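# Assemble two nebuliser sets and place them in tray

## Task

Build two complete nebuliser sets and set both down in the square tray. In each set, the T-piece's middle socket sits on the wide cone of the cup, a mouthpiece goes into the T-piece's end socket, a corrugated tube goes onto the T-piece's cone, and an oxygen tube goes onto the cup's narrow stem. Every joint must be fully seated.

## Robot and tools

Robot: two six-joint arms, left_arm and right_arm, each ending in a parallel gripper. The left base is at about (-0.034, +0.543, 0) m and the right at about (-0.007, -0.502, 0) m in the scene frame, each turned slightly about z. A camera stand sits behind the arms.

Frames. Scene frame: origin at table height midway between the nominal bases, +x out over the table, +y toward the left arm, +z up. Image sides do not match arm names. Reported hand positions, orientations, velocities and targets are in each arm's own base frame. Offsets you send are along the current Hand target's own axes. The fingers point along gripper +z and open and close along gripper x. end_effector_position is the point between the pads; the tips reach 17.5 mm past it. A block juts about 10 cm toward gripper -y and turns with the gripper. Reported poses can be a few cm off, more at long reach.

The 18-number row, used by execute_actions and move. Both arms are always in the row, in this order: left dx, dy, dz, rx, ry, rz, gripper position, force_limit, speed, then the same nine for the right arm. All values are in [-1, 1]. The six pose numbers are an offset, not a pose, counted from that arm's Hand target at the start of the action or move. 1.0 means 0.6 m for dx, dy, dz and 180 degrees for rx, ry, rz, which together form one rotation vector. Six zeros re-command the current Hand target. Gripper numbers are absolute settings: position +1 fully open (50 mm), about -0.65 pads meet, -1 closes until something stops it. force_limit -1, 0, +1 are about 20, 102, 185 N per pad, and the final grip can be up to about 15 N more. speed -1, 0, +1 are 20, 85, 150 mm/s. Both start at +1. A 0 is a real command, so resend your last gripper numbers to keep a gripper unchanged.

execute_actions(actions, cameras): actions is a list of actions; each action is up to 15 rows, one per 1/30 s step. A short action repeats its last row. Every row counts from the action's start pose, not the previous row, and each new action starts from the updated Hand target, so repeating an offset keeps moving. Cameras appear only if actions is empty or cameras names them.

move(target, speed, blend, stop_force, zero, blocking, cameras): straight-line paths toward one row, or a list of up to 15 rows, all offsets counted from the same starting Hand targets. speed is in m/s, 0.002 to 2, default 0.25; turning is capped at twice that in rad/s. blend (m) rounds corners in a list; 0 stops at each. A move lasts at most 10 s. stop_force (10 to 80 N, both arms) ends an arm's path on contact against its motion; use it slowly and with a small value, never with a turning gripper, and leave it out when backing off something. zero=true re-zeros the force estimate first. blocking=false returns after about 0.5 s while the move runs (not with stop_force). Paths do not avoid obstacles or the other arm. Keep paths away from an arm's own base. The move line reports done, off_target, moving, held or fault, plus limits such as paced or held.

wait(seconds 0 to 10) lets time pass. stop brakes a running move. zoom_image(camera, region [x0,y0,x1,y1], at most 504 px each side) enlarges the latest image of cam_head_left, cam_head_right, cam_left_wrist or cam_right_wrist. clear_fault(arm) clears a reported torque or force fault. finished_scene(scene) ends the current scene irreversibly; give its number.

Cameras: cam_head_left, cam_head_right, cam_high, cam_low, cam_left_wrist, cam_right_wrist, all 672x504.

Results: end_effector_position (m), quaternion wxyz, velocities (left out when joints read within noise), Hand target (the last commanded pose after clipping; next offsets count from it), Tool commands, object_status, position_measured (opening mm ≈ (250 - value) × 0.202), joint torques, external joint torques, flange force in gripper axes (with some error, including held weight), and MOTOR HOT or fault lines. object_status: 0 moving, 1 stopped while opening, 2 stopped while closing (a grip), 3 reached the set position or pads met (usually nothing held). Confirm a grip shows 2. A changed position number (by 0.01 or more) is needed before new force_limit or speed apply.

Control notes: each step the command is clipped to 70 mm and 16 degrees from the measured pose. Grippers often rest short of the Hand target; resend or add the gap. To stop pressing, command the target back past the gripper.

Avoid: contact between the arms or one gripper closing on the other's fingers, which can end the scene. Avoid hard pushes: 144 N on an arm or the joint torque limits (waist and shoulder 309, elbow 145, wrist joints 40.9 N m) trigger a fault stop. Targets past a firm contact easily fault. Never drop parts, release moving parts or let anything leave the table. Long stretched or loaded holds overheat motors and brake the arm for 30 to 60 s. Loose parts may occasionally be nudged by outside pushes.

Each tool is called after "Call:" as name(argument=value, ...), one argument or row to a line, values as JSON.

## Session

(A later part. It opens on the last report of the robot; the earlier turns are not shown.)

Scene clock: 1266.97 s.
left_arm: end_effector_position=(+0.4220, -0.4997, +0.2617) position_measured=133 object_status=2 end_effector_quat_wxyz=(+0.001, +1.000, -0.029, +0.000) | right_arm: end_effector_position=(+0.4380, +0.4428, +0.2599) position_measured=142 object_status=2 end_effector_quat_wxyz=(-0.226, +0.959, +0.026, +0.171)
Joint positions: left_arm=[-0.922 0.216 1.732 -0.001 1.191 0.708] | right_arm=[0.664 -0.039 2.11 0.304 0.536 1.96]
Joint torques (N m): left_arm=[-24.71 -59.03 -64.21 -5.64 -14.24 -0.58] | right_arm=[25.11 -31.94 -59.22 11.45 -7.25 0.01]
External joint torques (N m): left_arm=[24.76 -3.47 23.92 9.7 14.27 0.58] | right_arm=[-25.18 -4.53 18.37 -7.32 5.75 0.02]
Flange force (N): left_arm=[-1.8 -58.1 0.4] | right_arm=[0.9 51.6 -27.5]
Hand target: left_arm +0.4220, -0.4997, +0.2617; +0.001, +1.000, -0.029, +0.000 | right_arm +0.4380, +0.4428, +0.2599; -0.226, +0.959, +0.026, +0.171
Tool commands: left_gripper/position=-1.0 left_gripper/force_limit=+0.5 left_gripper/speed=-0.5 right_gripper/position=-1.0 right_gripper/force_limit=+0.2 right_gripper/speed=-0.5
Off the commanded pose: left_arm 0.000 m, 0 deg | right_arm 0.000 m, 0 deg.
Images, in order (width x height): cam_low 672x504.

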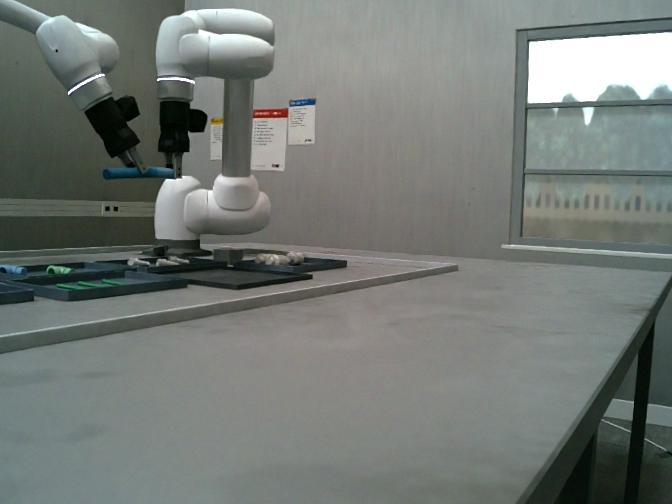

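Call:
wait(
  seconds=0,
  cameras=["cam_left_wrist"],
)

Call:
zoom_image(
  camera="cam_left_wrist",
  region=[320, 235, 420, 325],
)

Scene clock: 1285.80 s.
left_arm: end_effector_position=(+0.4220, -0.4997, +0.2617) position_measured=133 object_status=2 end_effector_quat_wxyz=(+0.001, +1.000, -0.029, +0.000) | right_arm: end_effector_position=(+0.4380, +0.4428, +0.2599) position_measured=142 object_status=2 end_effector_quat_wxyz=(-0.226, +0.959, +0.026, +0.171)
Joint positions: left_arm=[-0.922 0.216 1.732 -0.001 1.191 0.708] | right_arm=[0.664 -0.039 2.11 0.304 0.536 1.96]
Joint torques (N m): left_arm=[-24.63 -59.29 -64.06 -5.66 -14.26 -0.52] | right_arm=[25.39 -32.07 -59.2 11.42 -7.23 0.06]
External joint torques (N m): left_arm=[24.72 -3.29 23.75 9.73 14.3 0.52] | right_arm=[-25.48 -4.62 18.38 -7.29 5.74 -0.03]
Flange force (N): left_arm=[-1.5 -57.6 0.3] | right_arm=[1.3 52.4 -27.7]
Hand target: left_arm +0.4220, -0.4997, +0.2617; +0.001, +1.000, -0.029, +0.000 | right_arm +0.4380, +0.4428, +0.2599; -0.226, +0.959, +0.026, +0.171
Tool commands: left_gripper/position=-1.0 left_gripper/force_limit=+0.5 left_gripper/speed=-0.5 right_gripper/position=-1.0 right_gripper/force_limit=+0.2 right_gripper/speed=-0.5
Off the commanded pose: left_arm 0.000 m, 0 deg | right_arm 0.000 m, 0 deg.
Images, in order (width x height): cam_left_wrist 672x504.

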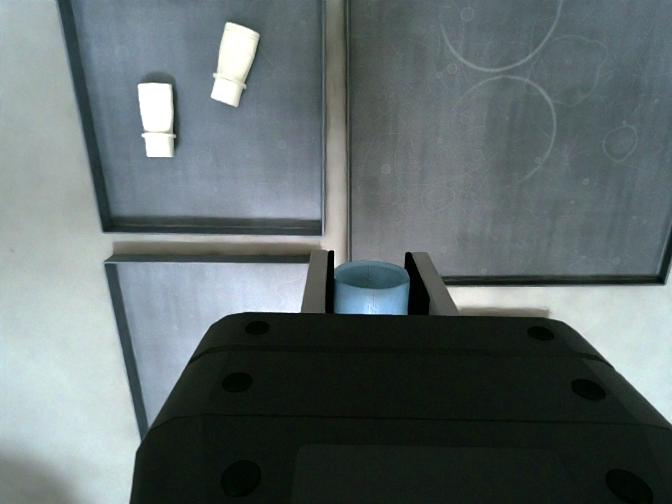

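Scaled by 5.040 from the camera's 672x504 image, which has a finer 960x720 frame.

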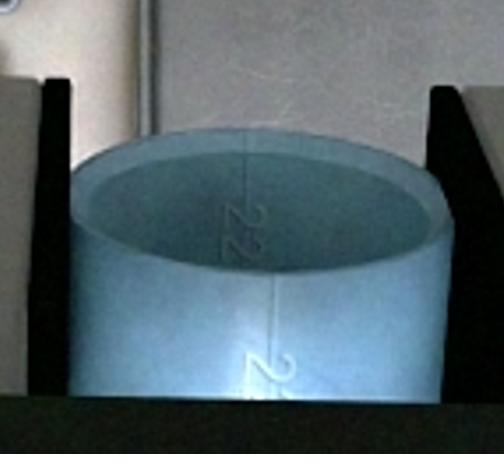

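Call:
move(
  target=[0,0,0,0,0,0,-1,0.5,-0.5,0,0.0097,-0.01034,-0.0239,0,0,-1,0.2,-0.5],
  speed=0.04,
  cameras=["cam_right_wrist", "cam_low"],
)

Call:
zoom_image(
  camera="cam_right_wrist",
  region=[316, 80, 416, 180],
)

Call:
zoom_image(
  camera="cam_low",
  region=[96, 155, 186, 190],
)

Call:
zoom_image(
  camera="cam_low",
  region=[145, 162, 177, 186],
)

Scene clock: 1309.50 s.
left_arm: end_effector_position=(+0.4220, -0.4998, +0.2617) position_measured=133 object_status=2 end_effector_quat_wxyz=(+0.001, +1.000, -0.029, +0.000) | right_arm: end_effector_position=(+0.4368, +0.4348, +0.2627) position_measured=142 object_status=2 end_effector_quat_wxyz=(-0.189, +0.967, +0.019, +0.172)
Joint positions: left_arm=[-0.922 0.216 1.732 -0.001 1.191 0.708] | right_arm=[0.688 -0.04 2.088 0.148 0.587 2.117]
Joint torques (N m): left_arm=[2.23 -65.25 -40.73 4.3 -0.4 -0.13] | right_arm=[-2.04 -35.17 -39.59 3.92 -1.4 0.06]
External joint torques (N m): left_arm=[-2.14 2.57 0.4 -0.23 0.44 0.13] | right_arm=[1.82 -1.38 -1.37 0.21 -0.11 -0.03]
Flange force (N): left_arm=[-0.1 4.4 1.3] | right_arm=[-1.3 -3.5 -1.9]
Hand target: left_arm +0.4220, -0.4997, +0.2617; +0.001, +1.000, -0.029, +0.000 | right_arm +0.4368, +0.4348, +0.2626; -0.189, +0.967, +0.019, +0.172
Off the commanded pose: left_arm 0.000 m, 0 deg | right_arm 0.000 m, 0 deg.
move: done
Images, in order (width x height): cam_low 672x504, cam_right_wrist 672x504.

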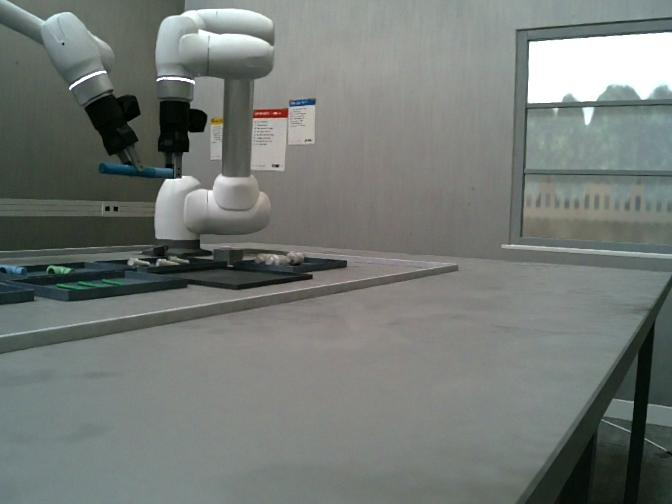

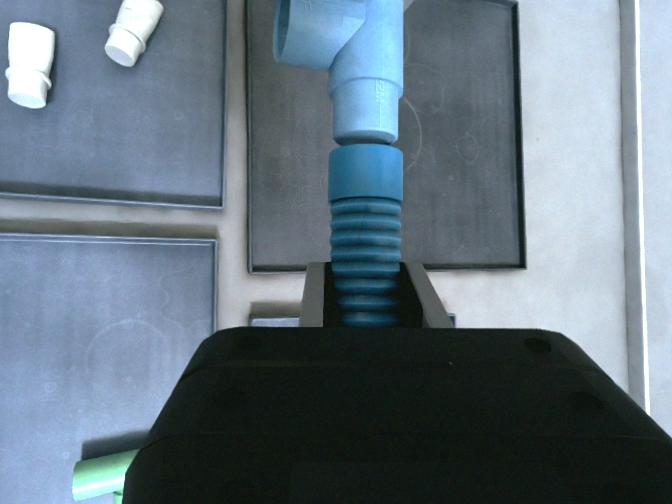

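Scaled by 5.040 from the camera's 672x504 image, which has a finer 960x720 frame.

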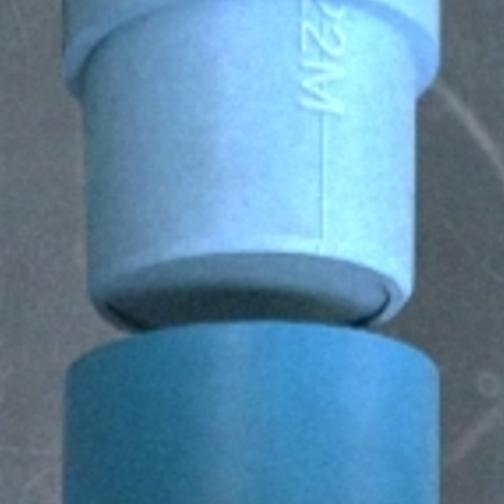

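Scaled by 5.600 from the camera's 672x504 image, which has a finer 960x720 frame.

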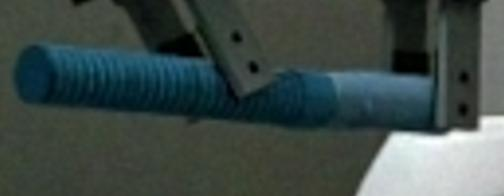

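Scaled by 15.750 from the camera's 672x504 image, which has a finer 960x720 frame.

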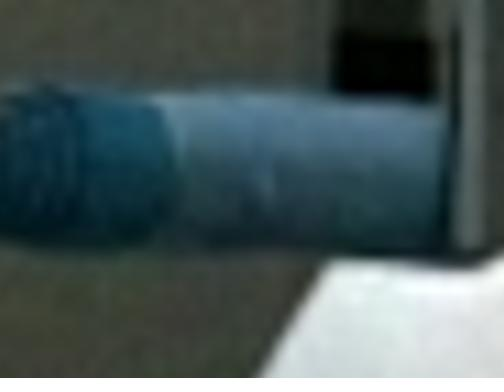

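Call:
move(
  target=[0,0,0,0,0,0,-1,0.5,-0.5,0,-0.00026,-0.00062,0.0044,0,0,-1,0.2,-0.5],
  speed=0.04,
)

Call:
move(
  target=[0,0,0,0,0,0,-1,0.5,-0.5,0,-0.0465,0.0183,0,0,0,-1,0.2,-0.5],
  speed=0.014,
  stop_force=25,
  cameras=["cam_right_wrist", "cam_low"],
)

Call:
zoom_image(
  camera="cam_right_wrist",
  region=[316, 90, 416, 190],
)

Call:
zoom_image(
  camera="cam_low",
  region=[145, 162, 177, 186],
)

Scene clock: 1329.63 s.
left_arm: end_effector_position=(+0.4220, -0.4997, +0.2617) position_measured=133 object_status=2 end_effector_quat_wxyz=(+0.001, +1.000, -0.029, +0.000) | right_arm: end_effector_position=(+0.4367, +0.4348, +0.2630) position_measured=142 object_status=2 end_effector_quat_wxyz=(-0.196, +0.965, +0.021, +0.172)
Joint positions: left_arm=[-0.922 0.216 1.732 -0.001 1.191 0.708] | right_arm=[0.682 -0.043 2.093 0.176 0.579 2.088]
Joint torques (N m): left_arm=[1.78 -65.31 -40.74 4.34 -0.39 -0.13] | right_arm=[-2.12 -35.01 -39.64 3.91 -1.38 0.08]
External joint torques (N m): left_arm=[-1.93 2.61 0.39 -0.28 0.43 0.13] | right_arm=[2.13 -1.4 -1.23 0.22 -0.12 -0.05]
Flange force (N): left_arm=[0.3 4.2 1.3] | right_arm=[-1.9 -3.8 -1.8]
Hand target: left_arm +0.4220, -0.4997, +0.2617; +0.001, +1.000, -0.029, +0.000 | right_arm +0.4367, +0.4348, +0.2630; -0.196, +0.965, +0.021, +0.172
Off the commanded pose: left_arm 0.000 m, 0 deg | right_arm 0.000 m, 0 deg.
move: done

Scene clock: 1331.70 s.
left_arm: end_effector_position=(+0.4220, -0.4997, +0.2617) position_measured=133 object_status=2 end_effector_quat_wxyz=(+0.001, +1.000, -0.029, +0.000) | right_arm: end_effector_position=(+0.4370, +0.4553, +0.2635) position_measured=142 object_status=2 end_effector_quat_wxyz=(-0.196, +0.965, +0.021, +0.172)
Joint positions: left_arm=[-0.922 0.216 1.732 -0.001 1.191 0.708] | right_arm=[0.714 -0.019 2.069 0.147 0.575 2.14]
Joint torques (N m): left_arm=[-13.41 -64.5 -52.64 -1.37 -6.86 -0.08] | right_arm=[9.72 -33.94 -49.6 7.38 -6.28 0.14]
External joint torques (N m): left_arm=[13.05 2 12.31 5.42 6.89 0.08] | right_arm=[-9.84 -4.86 8.82 -3.28 4.75 -0.11]
Flange force (N): left_arm=[3.0 -26.0 3.3] | right_arm=[-2.6 23.3 -16.4]
Hand target: left_arm +0.4220, -0.4997, +0.2617; +0.001, +1.000, -0.029, +0.000 | right_arm +0.4370, +0.4553, +0.2635; -0.196, +0.965, +0.021, +0.172 (not the last commanded pose)
Off the commanded pose: left_arm 0.000 m, 0 deg | right_arm 0.010 m, 0 deg.
move: contact (right_arm)
Images, in order (width x height): cam_low 672x504, cam_right_wrist 672x504.

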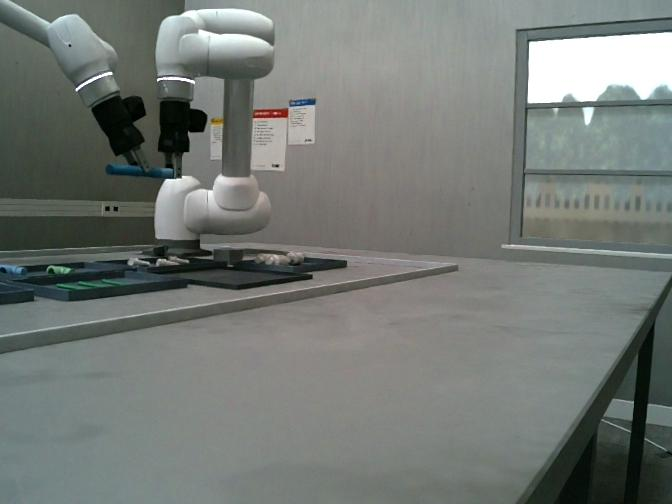

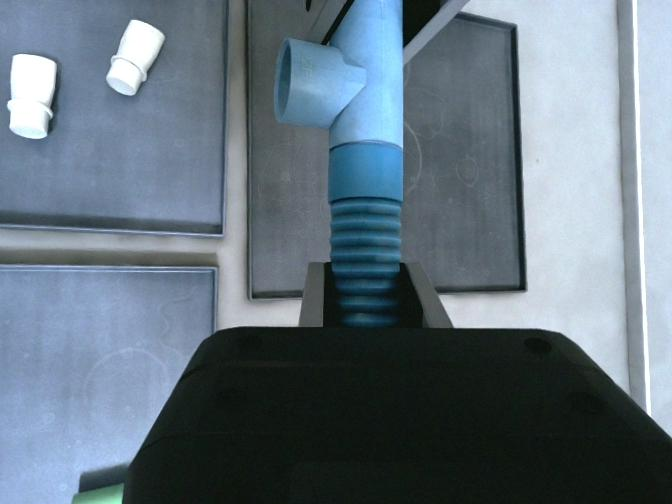

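Scaled by 5.040 from the camera's 672x504 image, which has a finer 960x720 frame.

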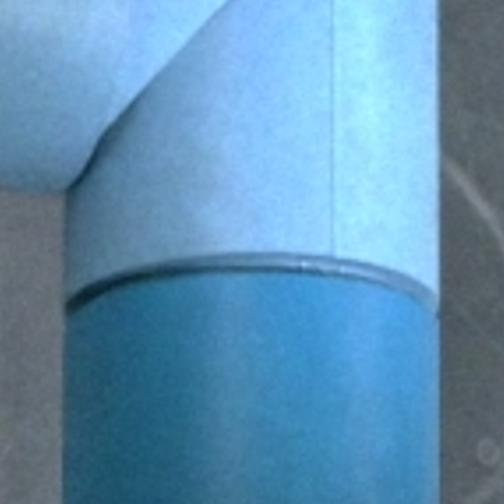

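Scaled by 15.750 from the camera's 672x504 image, which has a finer 960x720 frame.

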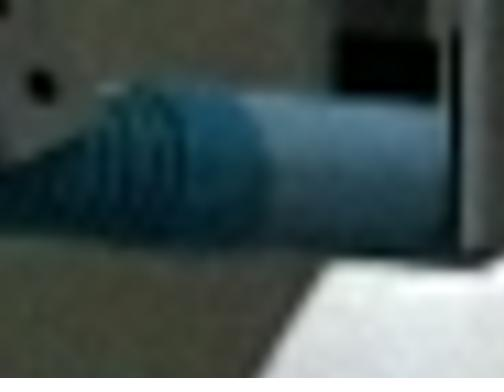

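Call:
move(
  target=[0,0,0,0,0,0,-1,0.5,-0.5,0,-0.0248,0.0098,0,0,0,-1,0.2,-0.5],
  speed=0.012,
  stop_force=60,
  zero=false,
  cameras=["cam_right_wrist"],
)

Call:
zoom_image(
  camera="cam_right_wrist",
  region=[316, 90, 416, 190],
)

Scene clock: 1336.87 s.
left_arm: end_effector_position=(+0.4220, -0.4997, +0.2616) position_measured=133 object_status=2 end_effector_quat_wxyz=(+0.001, +1.000, -0.029, +0.000) | right_arm: end_effector_position=(+0.4370, +0.4576, +0.2635) position_measured=142 object_status=2 end_effector_quat_wxyz=(-0.196, +0.965, +0.021, +0.171)
Joint positions: left_arm=[-0.922 0.216 1.733 -0.001 1.191 0.708] | right_arm=[0.718 -0.016 2.066 0.143 0.575 2.147]
Joint torques (N m): left_arm=[-28.68 -61.78 -66.51 -7.24 -14.78 -0.14] | right_arm=[24.97 -31.53 -61.2 11.69 -11.54 0.13]
External joint torques (N m): left_arm=[28.83 -0.75 26.12 11.31 14.81 0.15] | right_arm=[-25.01 -7.17 20.42 -7.58 10.01 -0.1]
Flange force (N): left_arm=[2.5 -61.7 3.7] | right_arm=[-1.1 54.9 -30.1]
Hand target: left_arm +0.4220, -0.4997, +0.2617; +0.001, +1.000, -0.029, +0.000 | right_arm +0.4370, +0.4576, +0.2635; -0.196, +0.965, +0.021, +0.171 (not the last commanded pose)
Off the commanded pose: left_arm 0.000 m, 0 deg | right_arm 0.014 m, 0 deg.
move: contact (right_arm)
Images, in order (width x height): cam_right_wrist 672x504.

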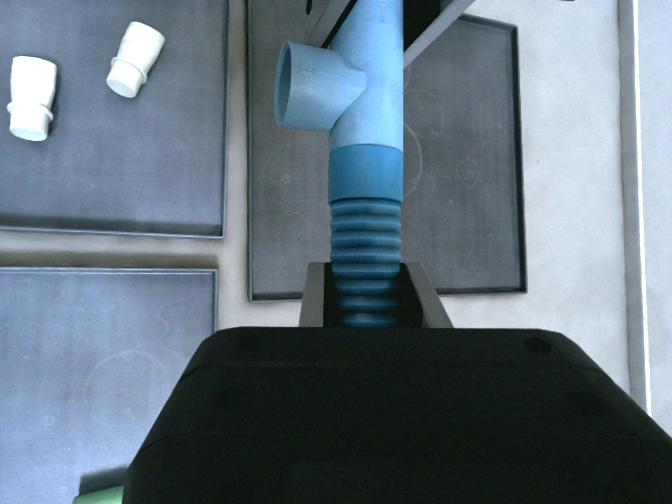

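Scaled by 5.040 from the camera's 672x504 image, which has a finer 960x720 frame.

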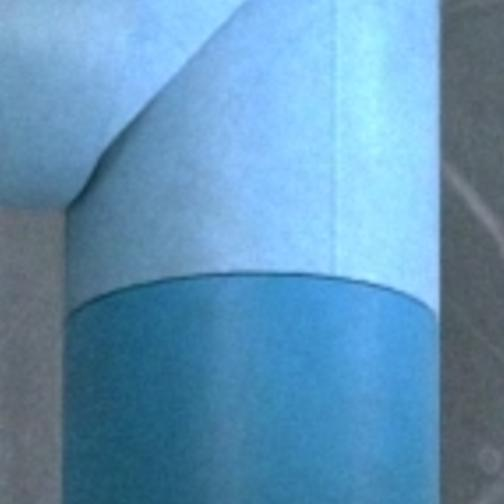

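Call:
move(
  target=[0,0,0,0,0,0,-1,0.5,-0.5,0,0.00186,-0.00073,0,0,0,-1,0.2,-0.5],
  speed=0.02,
)

Call:
move(
  target=[0,0,0,0,0,0,0.9,0.5,-0.6,0,0,0,0,0,0,-1,0.2,-0.5],
  cameras=["cam_right_wrist", "cam_low"],
)

Call:
zoom_image(
  camera="cam_low",
  region=[96, 150, 196, 195],
)

Scene clock: 1358.07 s.
left_arm: end_effector_position=(+0.4220, -0.4998, +0.2617) position_measured=133 object_status=2 end_effector_quat_wxyz=(+0.002, +1.000, -0.029, +0.000) | right_arm: end_effector_position=(+0.4370, +0.4565, +0.2635) position_measured=142 object_status=2 end_effector_quat_wxyz=(-0.196, +0.965, +0.021, +0.171)
Joint positions: left_arm=[-0.922 0.216 1.732 -0.002 1.191 0.708] | right_arm=[0.716 -0.018 2.068 0.145 0.575 2.144]
Joint torques (N m): left_arm=[-14.94 -63.91 -54.32 -1.89 -7.82 -0.19] | right_arm=[11.92 -33.77 -50.87 7.93 -6.74 0.12]
External joint torques (N m): left_arm=[14.68 1.17 13.88 5.96 7.85 0.19] | right_arm=[-11.89 -5.42 9.98 -3.82 5.2 -0.09]
Flange force (N): left_arm=[2.4 -30.5 2.9] | right_arm=[-2.2 27.3 -18.2]
Hand target: left_arm +0.4220, -0.4997, +0.2617; +0.001, +1.000, -0.029, +0.000 | right_arm +0.4370, +0.4564, +0.2635; -0.196, +0.965, +0.021, +0.171
Off the commanded pose: left_arm 0.000 m, 0 deg | right_arm 0.000 m, 0 deg.
move: done

Scene clock: 1358.83 s.
left_arm: end_effector_position=(+0.4220, -0.4998, +0.2617) position_measured=18 object_status=3 end_effector_quat_wxyz=(+0.001, +1.000, -0.029, +0.000) | right_arm: end_effector_position=(+0.4370, +0.4564, +0.2635) position_measured=142 object_status=2 end_effector_quat_wxyz=(-0.196, +0.965, +0.021, +0.171)
Joint positions: left_arm=[-0.922 0.216 1.732 -0.001 1.191 0.708] | right_arm=[0.716 -0.018 2.068 0.145 0.575 2.144]
Joint torques (N m): left_arm=[1.88 -65.32 -40.67 4.29 -0.4 -0.17] | right_arm=[-2.09 -37.66 -39.58 3.91 -1.43 0.05]
External joint torques (N m): left_arm=[-2.26 2.39 0.23 -0.23 0.44 0.17] | right_arm=[2.03 -0.96 -1.14 0.18 -0.1 -0.03]
Flange force (N): left_arm=[-0.1 4.5 0.9] | right_arm=[-1.6 -3.7 -1.2]
Hand target: left_arm +0.4220, -0.4997, +0.2617; +0.001, +1.000, -0.029, +0.000 | right_arm +0.4370, +0.4564, +0.2635; -0.196, +0.965, +0.021, +0.171
Off the commanded pose: left_arm 0.000 m, 0 deg | right_arm 0.000 m, 0 deg.
move: done
Images, in order (width x height): cam_low 672x504, cam_right_wrist 672x504.

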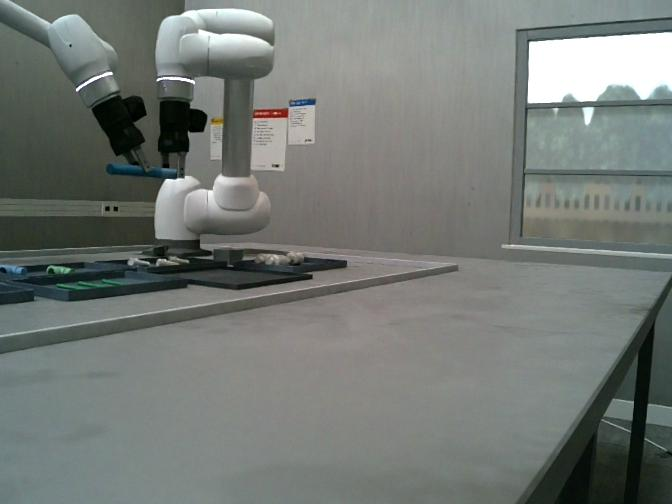

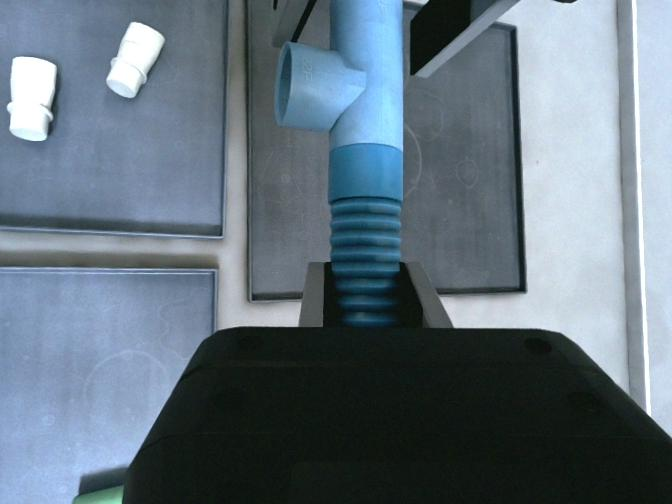

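Scaled by 5.040 from the camera's 672x504 image, which has a finer 960x720 frame.

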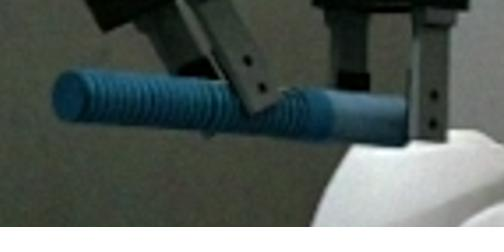

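Call:
move(
  target=[
    [0,0,-0.1,0,0,0,0.9,0.5,-0.6,0,0,0,0,0,0,-1,0.2,-0.5],
    [-0.113,-0.1597,-0.0633,0,0,-0.5,0.9,0.5,-0.6,0,0,0,0,0,0,-1,0.2,-0.5],
    [-0.158,-0.149,0.1028,0,0,-0.916,0.9,0.5,-0.6,0,0,0,0,0,0,-1,0.2,-0.5],
  ],
  speed=0.4,
  blend=[0.02, 0.02, 0],
  cameras=["cam_left_wrist", "cam_low"],
)

Call:
zoom_image(
  camera="cam_low",
  region=[96, 150, 196, 195],
)

Scene clock: 1398.97 s.
left_arm: end_effector_position=(+0.3327, -0.4051, +0.1997) position_measured=18 object_status=3 end_effector_quat_wxyz=(+0.001, +0.161, +0.987, -0.001) | right_arm: end_effector_position=(+0.4370, +0.4564, +0.2635) position_measured=142 object_status=2 end_effector_quat_wxyz=(-0.196, +0.965, +0.021, +0.171)
Joint positions: left_arm=[-0.948 0.063 2.035 -0.001 1.041 -2.196] | right_arm=[0.716 -0.018 2.068 0.145 0.575 2.144]
Joint torques (N m): left_arm=[1.76 -46.43 -37.9 3.93 -0.47 -0.23] | right_arm=[-1.67 -37.72 -39.71 3.88 -1.43 0.06]
External joint torques (N m): left_arm=[-1.69 2.22 0.35 -0.24 0.41 0.23] | right_arm=[1.71 -1.05 -1 0.22 -0.09 -0.03]
Flange force (N): left_arm=[-0.8 -3.8 1.6] | right_arm=[-1.4 -2.9 -1.4]
Hand target: left_arm +0.3326, -0.4051, +0.1996; +0.001, +0.161, +0.987, -0.001 | right_arm +0.4370, +0.4564, +0.2635; -0.196, +0.965, +0.021, +0.171
Off the commanded pose: left_arm 0.000 m, 0 deg | right_arm 0.000 m, 0 deg.
move: done
Images, in order (width x height): cam_low 672x504, cam_left_wrist 672x504.

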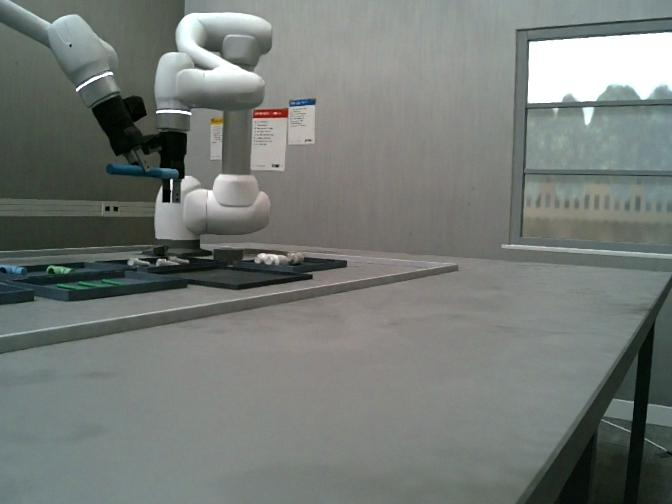

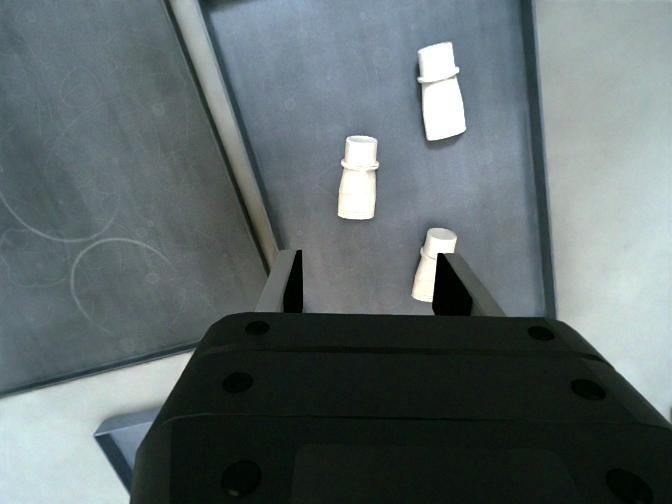

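Scaled by 5.040 from the camera's 672x504 image, which has a finer 960x720 frame.

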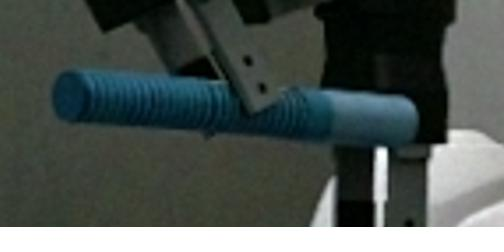

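Call:
move(
  target=[
    [0.0087,0.01,0.1995,0.1111,0,0.015,0.9,0.5,-0.6,0,0,0,0,0,0,-1,0.2,-0.5],
    [0.0087,0.01,0.2885,0.1111,0,0.015,0.9,0.5,-0.6,0,0,0,0,0,0,-1,0.2,-0.5],
  ],
  speed=[0.25, 0.12],
  cameras=["cam_left_wrist"],
)

Scene clock: 1420.03 s.
left_arm: end_effector_position=(+0.3297, -0.3984, +0.0266) position_measured=18 object_status=3 end_effector_quat_wxyz=(-0.027, +0.181, +0.968, -0.173) | right_arm: end_effector_position=(+0.4370, +0.4564, +0.2635) position_measured=142 object_status=2 end_effector_quat_wxyz=(-0.196, +0.965, +0.021, +0.171)
Joint positions: left_arm=[-0.77 0.241 2.281 -0.632 0.559 -1.439] | right_arm=[0.716 -0.018 2.068 0.145 0.575 2.144]
Joint torques (N m): left_arm=[0.73 -50.85 -23.89 1.97 -0.32 -0.21] | right_arm=[-2.02 -37.94 -39.69 3.86 -1.45 0.05]
External joint torques (N m): left_arm=[-0.84 2.31 0.28 -0.53 0.43 0.21] | right_arm=[1.78 -0.68 -1.15 0.25 -0.09 -0.02]
Flange force (N): left_arm=[-1.5 0.1 5.3] | right_arm=[-1.0 -3.5 -0.8]
Hand target: left_arm +0.3297, -0.3983, +0.0265; -0.027, +0.181, +0.968, -0.173 | right_arm +0.4370, +0.4564, +0.2635; -0.196, +0.965, +0.021, +0.171
Off the commanded pose: left_arm 0.000 m, 0 deg | right_arm 0.000 m, 0 deg.
move: done
Images, in order (width x height): cam_left_wrist 672x504.

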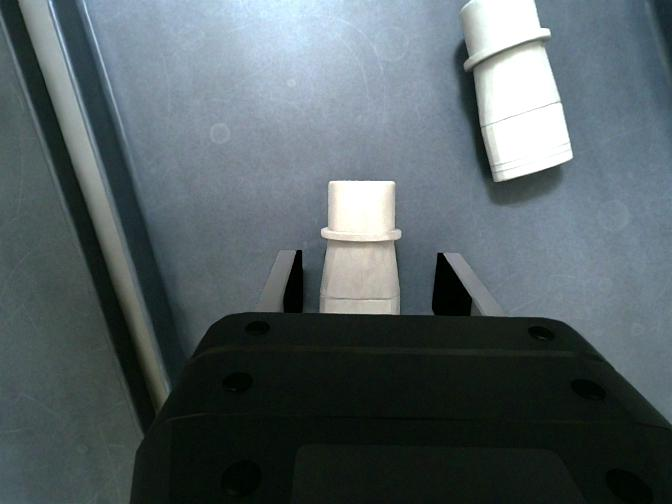

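Call:
move(
  target=[-0.0035,0,0,0,0,0,0.9,0.5,-0.6,0,0,0,0,0,0,-1,0.2,-0.5],
  speed=0.05,
)

Call:
move(
  target=[0,0,0,0,0,0,-1,0.4,-0.7,0,0,0,0,0,0,-1,0.2,-0.5],
  cameras=["cam_left_wrist"],
)

Scene clock: 1424.53 s.
left_arm: end_effector_position=(+0.3317, -0.3990, +0.0265) position_measured=18 object_status=3 end_effector_quat_wxyz=(-0.027, +0.181, +0.968, -0.173) | right_arm: end_effector_position=(+0.4370, +0.4564, +0.2635) position_measured=142 object_status=2 end_effector_quat_wxyz=(-0.196, +0.965, +0.021, +0.171)
Joint positions: left_arm=[-0.768 0.244 2.278 -0.63 0.561 -1.439] | right_arm=[0.716 -0.018 2.068 0.145 0.575 2.144]
Joint torques (N m): left_arm=[1.67 -51.08 -23.83 1.8 -0.31 -0.13] | right_arm=[-2.07 -37.77 -39.64 3.87 -1.44 0.06]
External joint torques (N m): left_arm=[-1.58 2.52 0.31 -0.35 0.41 0.13] | right_arm=[2.03 -1.18 -1.29 0.24 -0.1 -0.03]
Flange force (N): left_arm=[-1.2 -1.5 5.7] | right_arm=[-1.5 -3.7 -1.5]
Hand target: left_arm +0.3317, -0.3990, +0.0265; -0.027, +0.181, +0.968, -0.173 | right_arm +0.4370, +0.4564, +0.2635; -0.196, +0.965, +0.021, +0.171
Off the commanded pose: left_arm 0.000 m, 0 deg | right_arm 0.000 m, 0 deg.
move: done

Scene clock: 1425.33 s.
left_arm: end_effector_position=(+0.3317, -0.3990, +0.0265) position_measured=125 object_status=2 end_effector_quat_wxyz=(-0.027, +0.181, +0.968, -0.173) | right_arm: end_effector_position=(+0.4370, +0.4564, +0.2635) position_measured=142 object_status=2 end_effector_quat_wxyz=(-0.196, +0.965, +0.021, +0.171)
Joint positions: left_arm=[-0.768 0.244 2.278 -0.63 0.561 -1.439] | right_arm=[0.716 -0.018 2.068 0.145 0.575 2.144]
Joint torques (N m): left_arm=[1.74 -51.21 -23.81 1.78 -0.31 -0.14] | right_arm=[-2.1 -37.74 -39.68 3.9 -1.38 0.04]
External joint torques (N m): left_arm=[-1.67 2.24 0.14 -0.32 0.41 0.14] | right_arm=[2.18 -1.4 -1.24 0.22 -0.15 -0.02]
Flange force (N): left_arm=[-1.1 -1.9 5.2] | right_arm=[-2.0 -3.8 -1.8]
Hand target: left_arm +0.3317, -0.3990, +0.0265; -0.027, +0.181, +0.968, -0.173 | right_arm +0.4370, +0.4564, +0.2635; -0.196, +0.965, +0.021, +0.171
Off the commanded pose: left_arm 0.000 m, 0 deg | right_arm 0.000 m, 0 deg.
move: done
Images, in order (width x height): cam_left_wrist 672x504.

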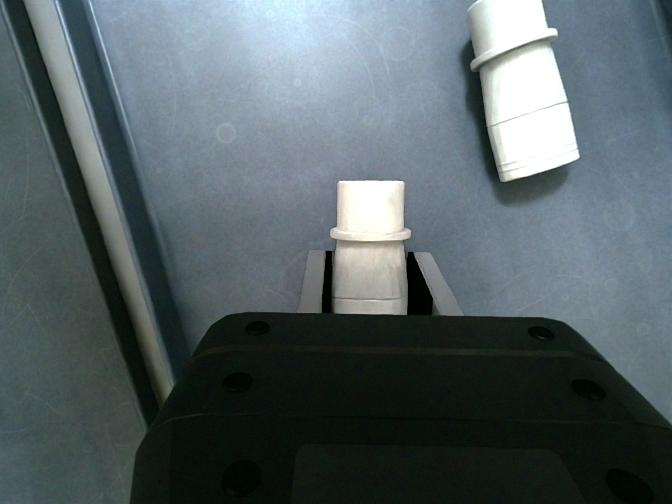

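Call:
zoom_image(
  camera="cam_left_wrist",
  region=[316, 165, 426, 315],
)

Call:
move(
  target=[0,-0.0342,-0.0940,0,0,0,-1,0.4,-0.7,0,0,0,0,0,0,-1,0.2,-0.5],
  speed=0.15,
  cameras=["cam_left_wrist"],
)

Scaled by 3.360 from the camera's 672x504 image, which has a finer 960x720 frame.

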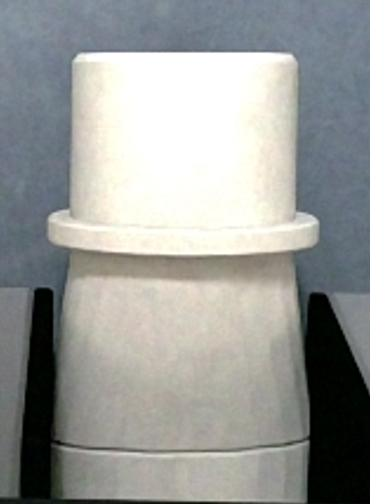

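Scene clock: 1438.07 s.
left_arm: end_effector_position=(+0.3312, -0.3986, +0.0865) position_measured=125 object_status=2 end_effector_quat_wxyz=(-0.027, +0.181, +0.968, -0.173) | right_arm: end_effector_position=(+0.4370, +0.4564, +0.2635) position_measured=142 object_status=2 end_effector_quat_wxyz=(-0.196, +0.965, +0.021, +0.171)
Joint positions: left_arm=[-0.768 0.146 2.239 -0.526 0.675 -1.568] | right_arm=[0.716 -0.018 2.068 0.145 0.575 2.144]
Joint torques (N m): left_arm=[0.66 -45.44 -28.88 2.19 -0.5 -0.15] | right_arm=[-2.13 -37.99 -39.77 3.87 -1.41 0.03]
External joint torques (N m): left_arm=[-0.66 1.28 0.01 -0.31 0.45 0.15] | right_arm=[2.12 -1.04 -1.13 0.25 -0.13 -0.01]
Flange force (N): left_arm=[-1.4 -0.6 2.1] | right_arm=[-1.8 -3.8 -1.2]
Hand target: left_arm +0.3312, -0.3987, +0.0866; -0.027, +0.181, +0.968, -0.173 | right_arm +0.4370, +0.4564, +0.2635; -0.196, +0.965, +0.021, +0.171
Off the commanded pose: left_arm 0.000 m, 0 deg | right_arm 0.000 m, 0 deg.
move: done
Images, in order (width x height): cam_left_wrist 672x504.

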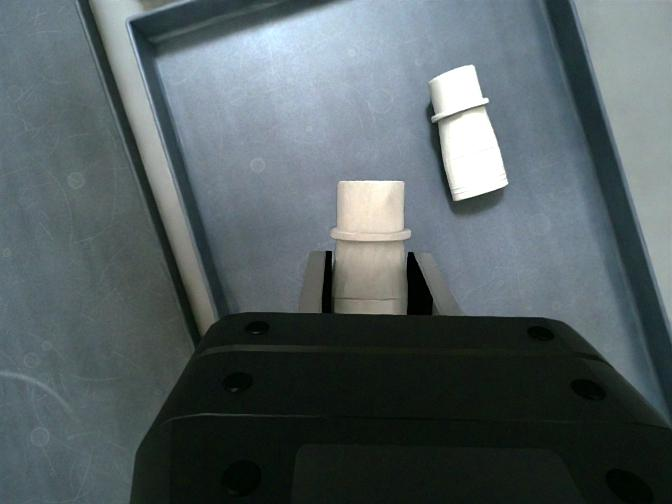

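Call:
move(
  target=[-0.1635,-0.077,-0.2887,-0.0411,-0.0248,-0.0952,-1,0.4,-0.7,0,0,0,0,0,0,-1,0.2,-0.5],
  speed=0.25,
  cameras=["cam_left_wrist", "cam_low", "cam_right_wrist"],
)

Call:
zoom_image(
  camera="cam_low",
  region=[100, 150, 210, 200],
)

Call:
zoom_image(
  camera="cam_left_wrist",
  region=[300, 60, 440, 260],
)

Scene clock: 1479.60 s.
left_arm: end_effector_position=(+0.4269, -0.4182, +0.2661) position_measured=125 object_status=2 end_effector_quat_wxyz=(-0.003, +0.030, +0.993, -0.111) | right_arm: end_effector_position=(+0.4370, +0.4564, +0.2635) position_measured=142 object_status=2 end_effector_quat_wxyz=(-0.196, +0.965, +0.021, +0.171)
Joint positions: left_arm=[-0.75 0.07 1.908 -0.2 1.029 -2.169] | right_arm=[0.716 -0.018 2.068 0.145 0.575 2.144]
Joint torques (N m): left_arm=[1.31 -48.81 -40.01 3.56 -0.85 -0.17] | right_arm=[-1.85 -37.83 -39.69 3.88 -1.42 0.07]
External joint torques (N m): left_arm=[-1.67 1.66 -0.05 -0.21 0.42 0.17] | right_arm=[1.73 -0.79 -1.09 0.22 -0.11 -0.04]
Flange force (N): left_arm=[-0.6 -3.3 1.2] | right_arm=[-1.1 -3.2 -0.9]
Hand target: left_arm +0.4269, -0.4183, +0.2661; -0.003, +0.030, +0.993, -0.111 | right_arm +0.4370, +0.4564, +0.2635; -0.196, +0.965, +0.021, +0.171
Off the commanded pose: left_arm 0.000 m, 0 deg | right_arm 0.000 m, 0 deg.
move: done
Images, in order (width x height): cam_low 672x504, cam_left_wrist 672x504, cam_right_wrist 672x504.

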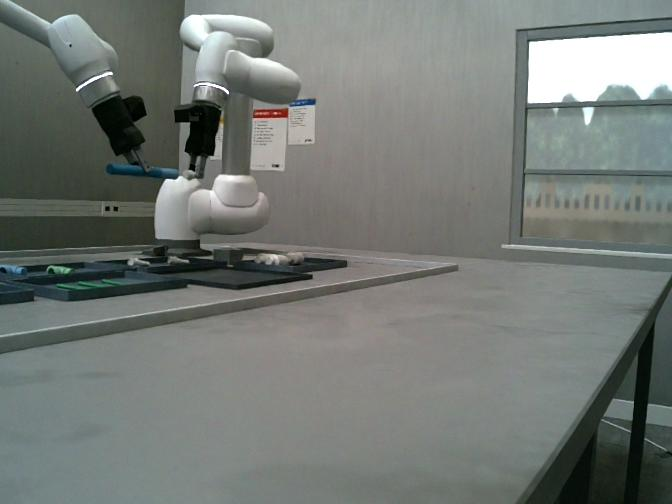

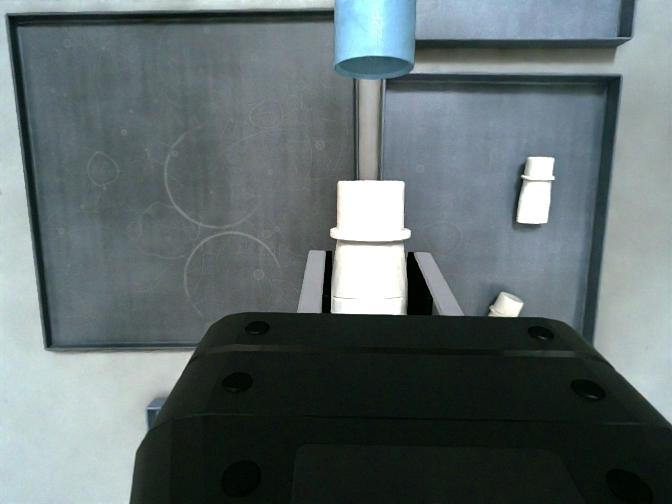

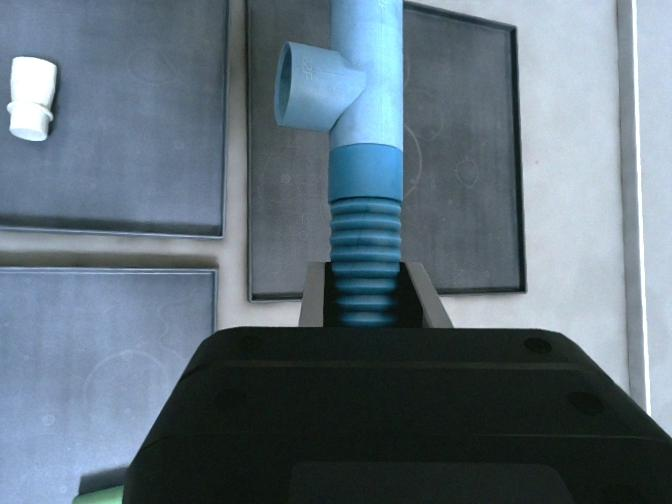

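Scaled by 4.582 from the camera's 672x504 image, which has a finer 960x720 frame.

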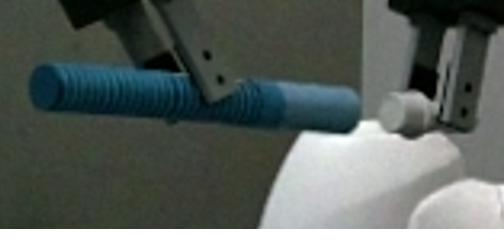

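Scaled by 2.520 from the camera's 672x504 image, which has a finer 960x720 frame.

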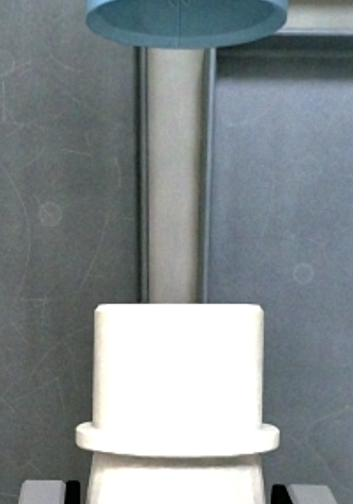

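Call:
zoom_image(
  camera="cam_left_wrist",
  region=[325, 40, 425, 90],
)

Call:
zoom_image(
  camera="cam_low",
  region=[155, 160, 205, 185],
)

Scaled by 5.040 from the camera's 672x504 image, which has a finer 960x720 frame.

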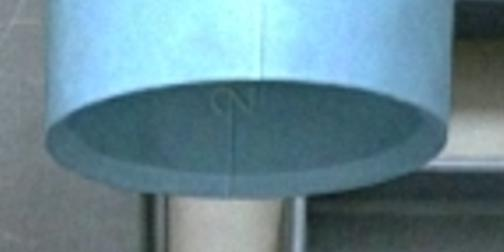

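Scaled by 10.080 from the camera's 672x504 image, which has a finer 960x720 frame.

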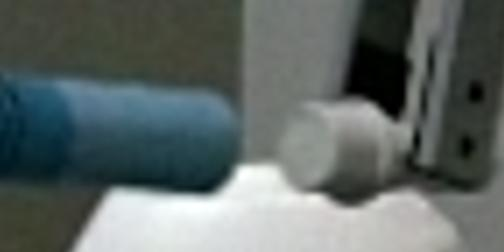

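Call:
move(
  target=[0.00117,-0.04,0.01177,0.0139,0,0,-1,0.4,-0.7,0,0,0,0,0,0,-1,0.2,-0.5],
  speed=0.08,
  cameras=["cam_left_wrist", "cam_low"],
)

Call:
zoom_image(
  camera="cam_left_wrist",
  region=[320, 110, 430, 250],
)

Call:
zoom_image(
  camera="cam_low",
  region=[155, 160, 205, 185],
)

Scene clock: 1528.23 s.
left_arm: end_effector_position=(+0.4247, -0.4431, +0.2645) position_measured=125 object_status=2 end_effector_quat_wxyz=(-0.004, +0.030, +0.991, -0.133) | right_arm: end_effector_position=(+0.4370, +0.4564, +0.2635) position_measured=142 object_status=2 end_effector_quat_wxyz=(-0.196, +0.965, +0.021, +0.171)
Joint positions: left_arm=[-0.768 0.084 1.902 -0.241 0.993 -2.163] | right_arm=[0.716 -0.018 2.068 0.145 0.575 2.144]
Joint torques (N m): left_arm=[1.4 -50.89 -40.39 3.57 -0.9 -0.15] | right_arm=[-1.92 -37.7 -39.72 3.9 -1.47 0.05]
External joint torques (N m): left_arm=[-1.25 2.11 0.32 -0.3 0.39 0.15] | right_arm=[1.81 -1.03 -1.07 0.2 -0.06 -0.02]
Flange force (N): left_arm=[-1.1 -2.5 2.0] | right_arm=[-1.4 -3.3 -1.4]
Hand target: left_arm +0.4247, -0.4431, +0.2645; -0.004, +0.030, +0.991, -0.133 | right_arm +0.4370, +0.4564, +0.2635; -0.196, +0.965, +0.021, +0.171
Off the commanded pose: left_arm 0.000 m, 0 deg | right_arm 0.000 m, 0 deg.
move: done
Images, in order (width x height): cam_low 672x504, cam_left_wrist 672x504.

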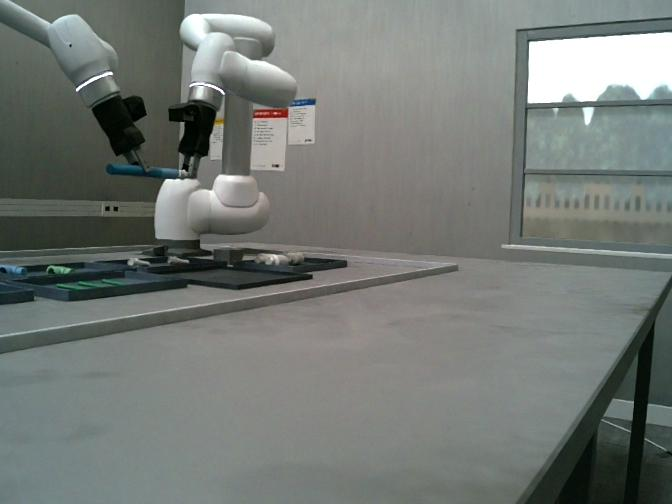

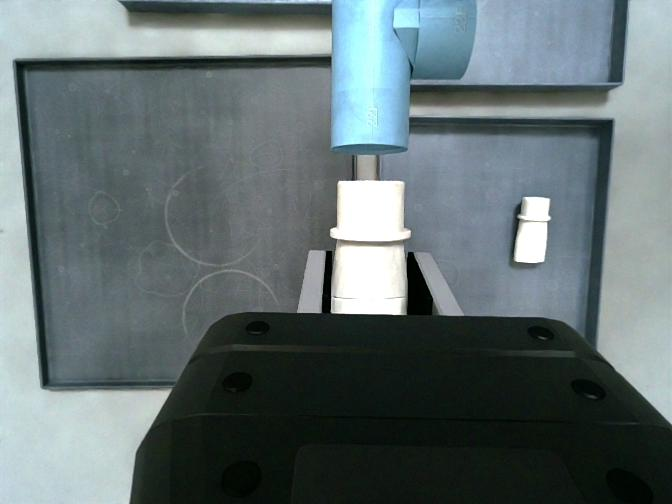

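Scaled by 3.600 from the camera's 672x504 image, which has a finer 960x720 frame.

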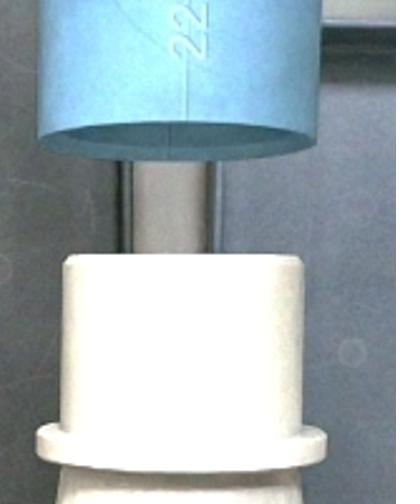

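Scaled by 10.080 from the camera's 672x504 image, which has a finer 960x720 frame.

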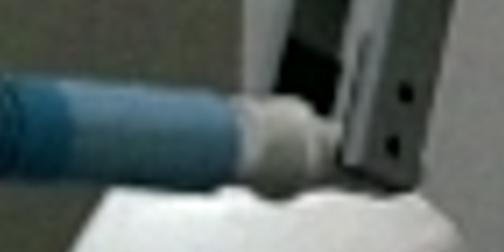

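Call:
zoom_image(
  camera="cam_low",
  region=[160, 164, 190, 182],
)

Scaled by 16.800 from the camera's 672x504 image, which has a finer 960x720 frame.

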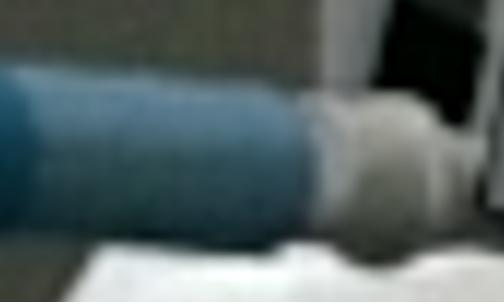

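Call:
move(
  target=[-0.0007,0,0,0,0,0,-1,0.4,-0.7,0,0,0,0,0,0,-1,0.2,-0.5],
  speed=0.03,
)

Call:
move(
  target=[0,-0.0489,0.0107,0,0,0,-1,0.4,-0.7,0,0,0,0,0,0,-1,0.2,-0.5],
  speed=0.016,
  stop_force=20,
  cameras=["cam_left_wrist", "cam_low"],
)

Call:
zoom_image(
  camera="cam_left_wrist",
  region=[320, 130, 430, 250],
)

Call:
zoom_image(
  camera="cam_low",
  region=[160, 164, 190, 182],
)

Scene clock: 1559.50 s.
left_arm: end_effector_position=(+0.4251, -0.4432, +0.2645) position_measured=125 object_status=2 end_effector_quat_wxyz=(-0.004, +0.030, +0.991, -0.133) | right_arm: end_effector_position=(+0.4370, +0.4564, +0.2635) position_measured=142 object_status=2 end_effector_quat_wxyz=(-0.196, +0.965, +0.021, +0.171)
Joint positions: left_arm=[-0.768 0.085 1.901 -0.241 0.994 -2.163] | right_arm=[0.716 -0.018 2.068 0.145 0.575 2.144]
Joint torques (N m): left_arm=[1.69 -50.93 -40.34 3.5 -0.95 -0.15] | right_arm=[-2.08 -37.75 -39.66 3.87 -1.42 0.04]
External joint torques (N m): left_arm=[-1.81 2.15 0.31 -0.26 0.44 0.15] | right_arm=[2.21 -1.78 -1.32 0.25 -0.12 -0.02]
Flange force (N): left_arm=[-0.6 -3.3 2.1] | right_arm=[-2.2 -3.7 -2.4]
Hand target: left_arm +0.4251, -0.4432, +0.2645; -0.004, +0.030, +0.991, -0.133 | right_arm +0.4370, +0.4564, +0.2635; -0.196, +0.965, +0.021, +0.171
Off the commanded pose: left_arm 0.000 m, 0 deg | right_arm 0.000 m, 0 deg.
move: done

Scene clock: 1560.90 s.
left_arm: end_effector_position=(+0.4243, -0.4560, +0.2650) position_measured=125 object_status=2 end_effector_quat_wxyz=(-0.004, +0.030, +0.991, -0.133) | right_arm: end_effector_position=(+0.4370, +0.4563, +0.2634) position_measured=142 object_status=2 end_effector_quat_wxyz=(-0.196, +0.965, +0.021, +0.171)
Joint positions: left_arm=[-0.785 0.097 1.887 -0.237 0.992 -2.182] | right_arm=[0.716 -0.018 2.068 0.145 0.575 2.144]
Joint torques (N m): left_arm=[-10.05 -51.1 -50.94 -1.62 -5.77 -0.32] | right_arm=[10.38 -34.51 -47.62 7.15 -5.08 0]
External joint torques (N m): left_arm=[9.88 1.34 11.02 4.86 5.25 0.33] | right_arm=[-10.43 -4.35 6.75 -3.04 3.54 0.03]
Flange force (N): left_arm=[0.5 23.6 -3.1] | right_arm=[0.5 21.7 -13.9]
Hand target: left_arm +0.4243, -0.4560, +0.2650; -0.004, +0.030, +0.991, -0.133 (not the last commanded pose) | right_arm +0.4370, +0.4564, +0.2635; -0.196, +0.965, +0.021, +0.171
Off the commanded pose: left_arm 0.017 m, 0 deg | right_arm 0.000 m, 0 deg.
move: contact (left_arm)
Images, in order (width x height): cam_low 672x504, cam_left_wrist 672x504.

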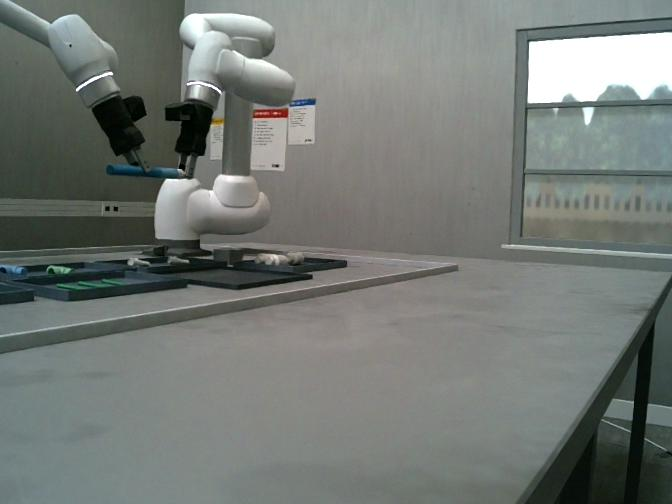

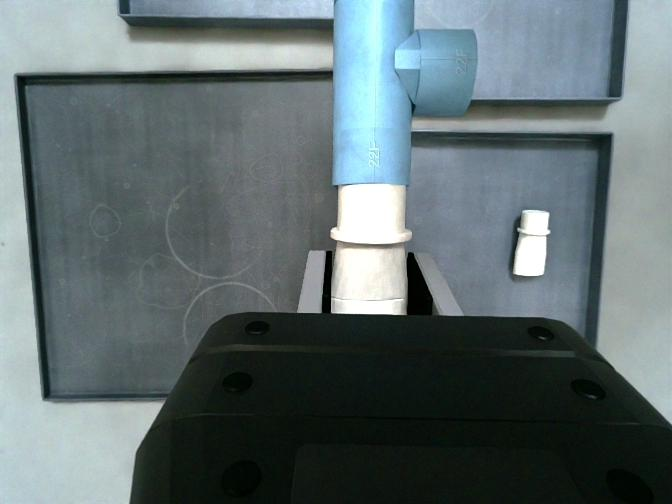

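Scaled by 4.200 from the camera's 672x504 image, which has a finer 960x720 frame.

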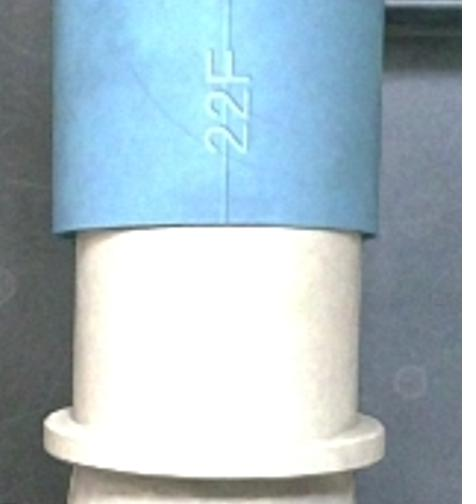

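Scaled by 16.800 from the camera's 672x504 image, which has a finer 960x720 frame.

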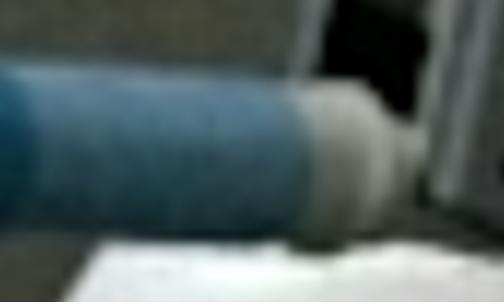

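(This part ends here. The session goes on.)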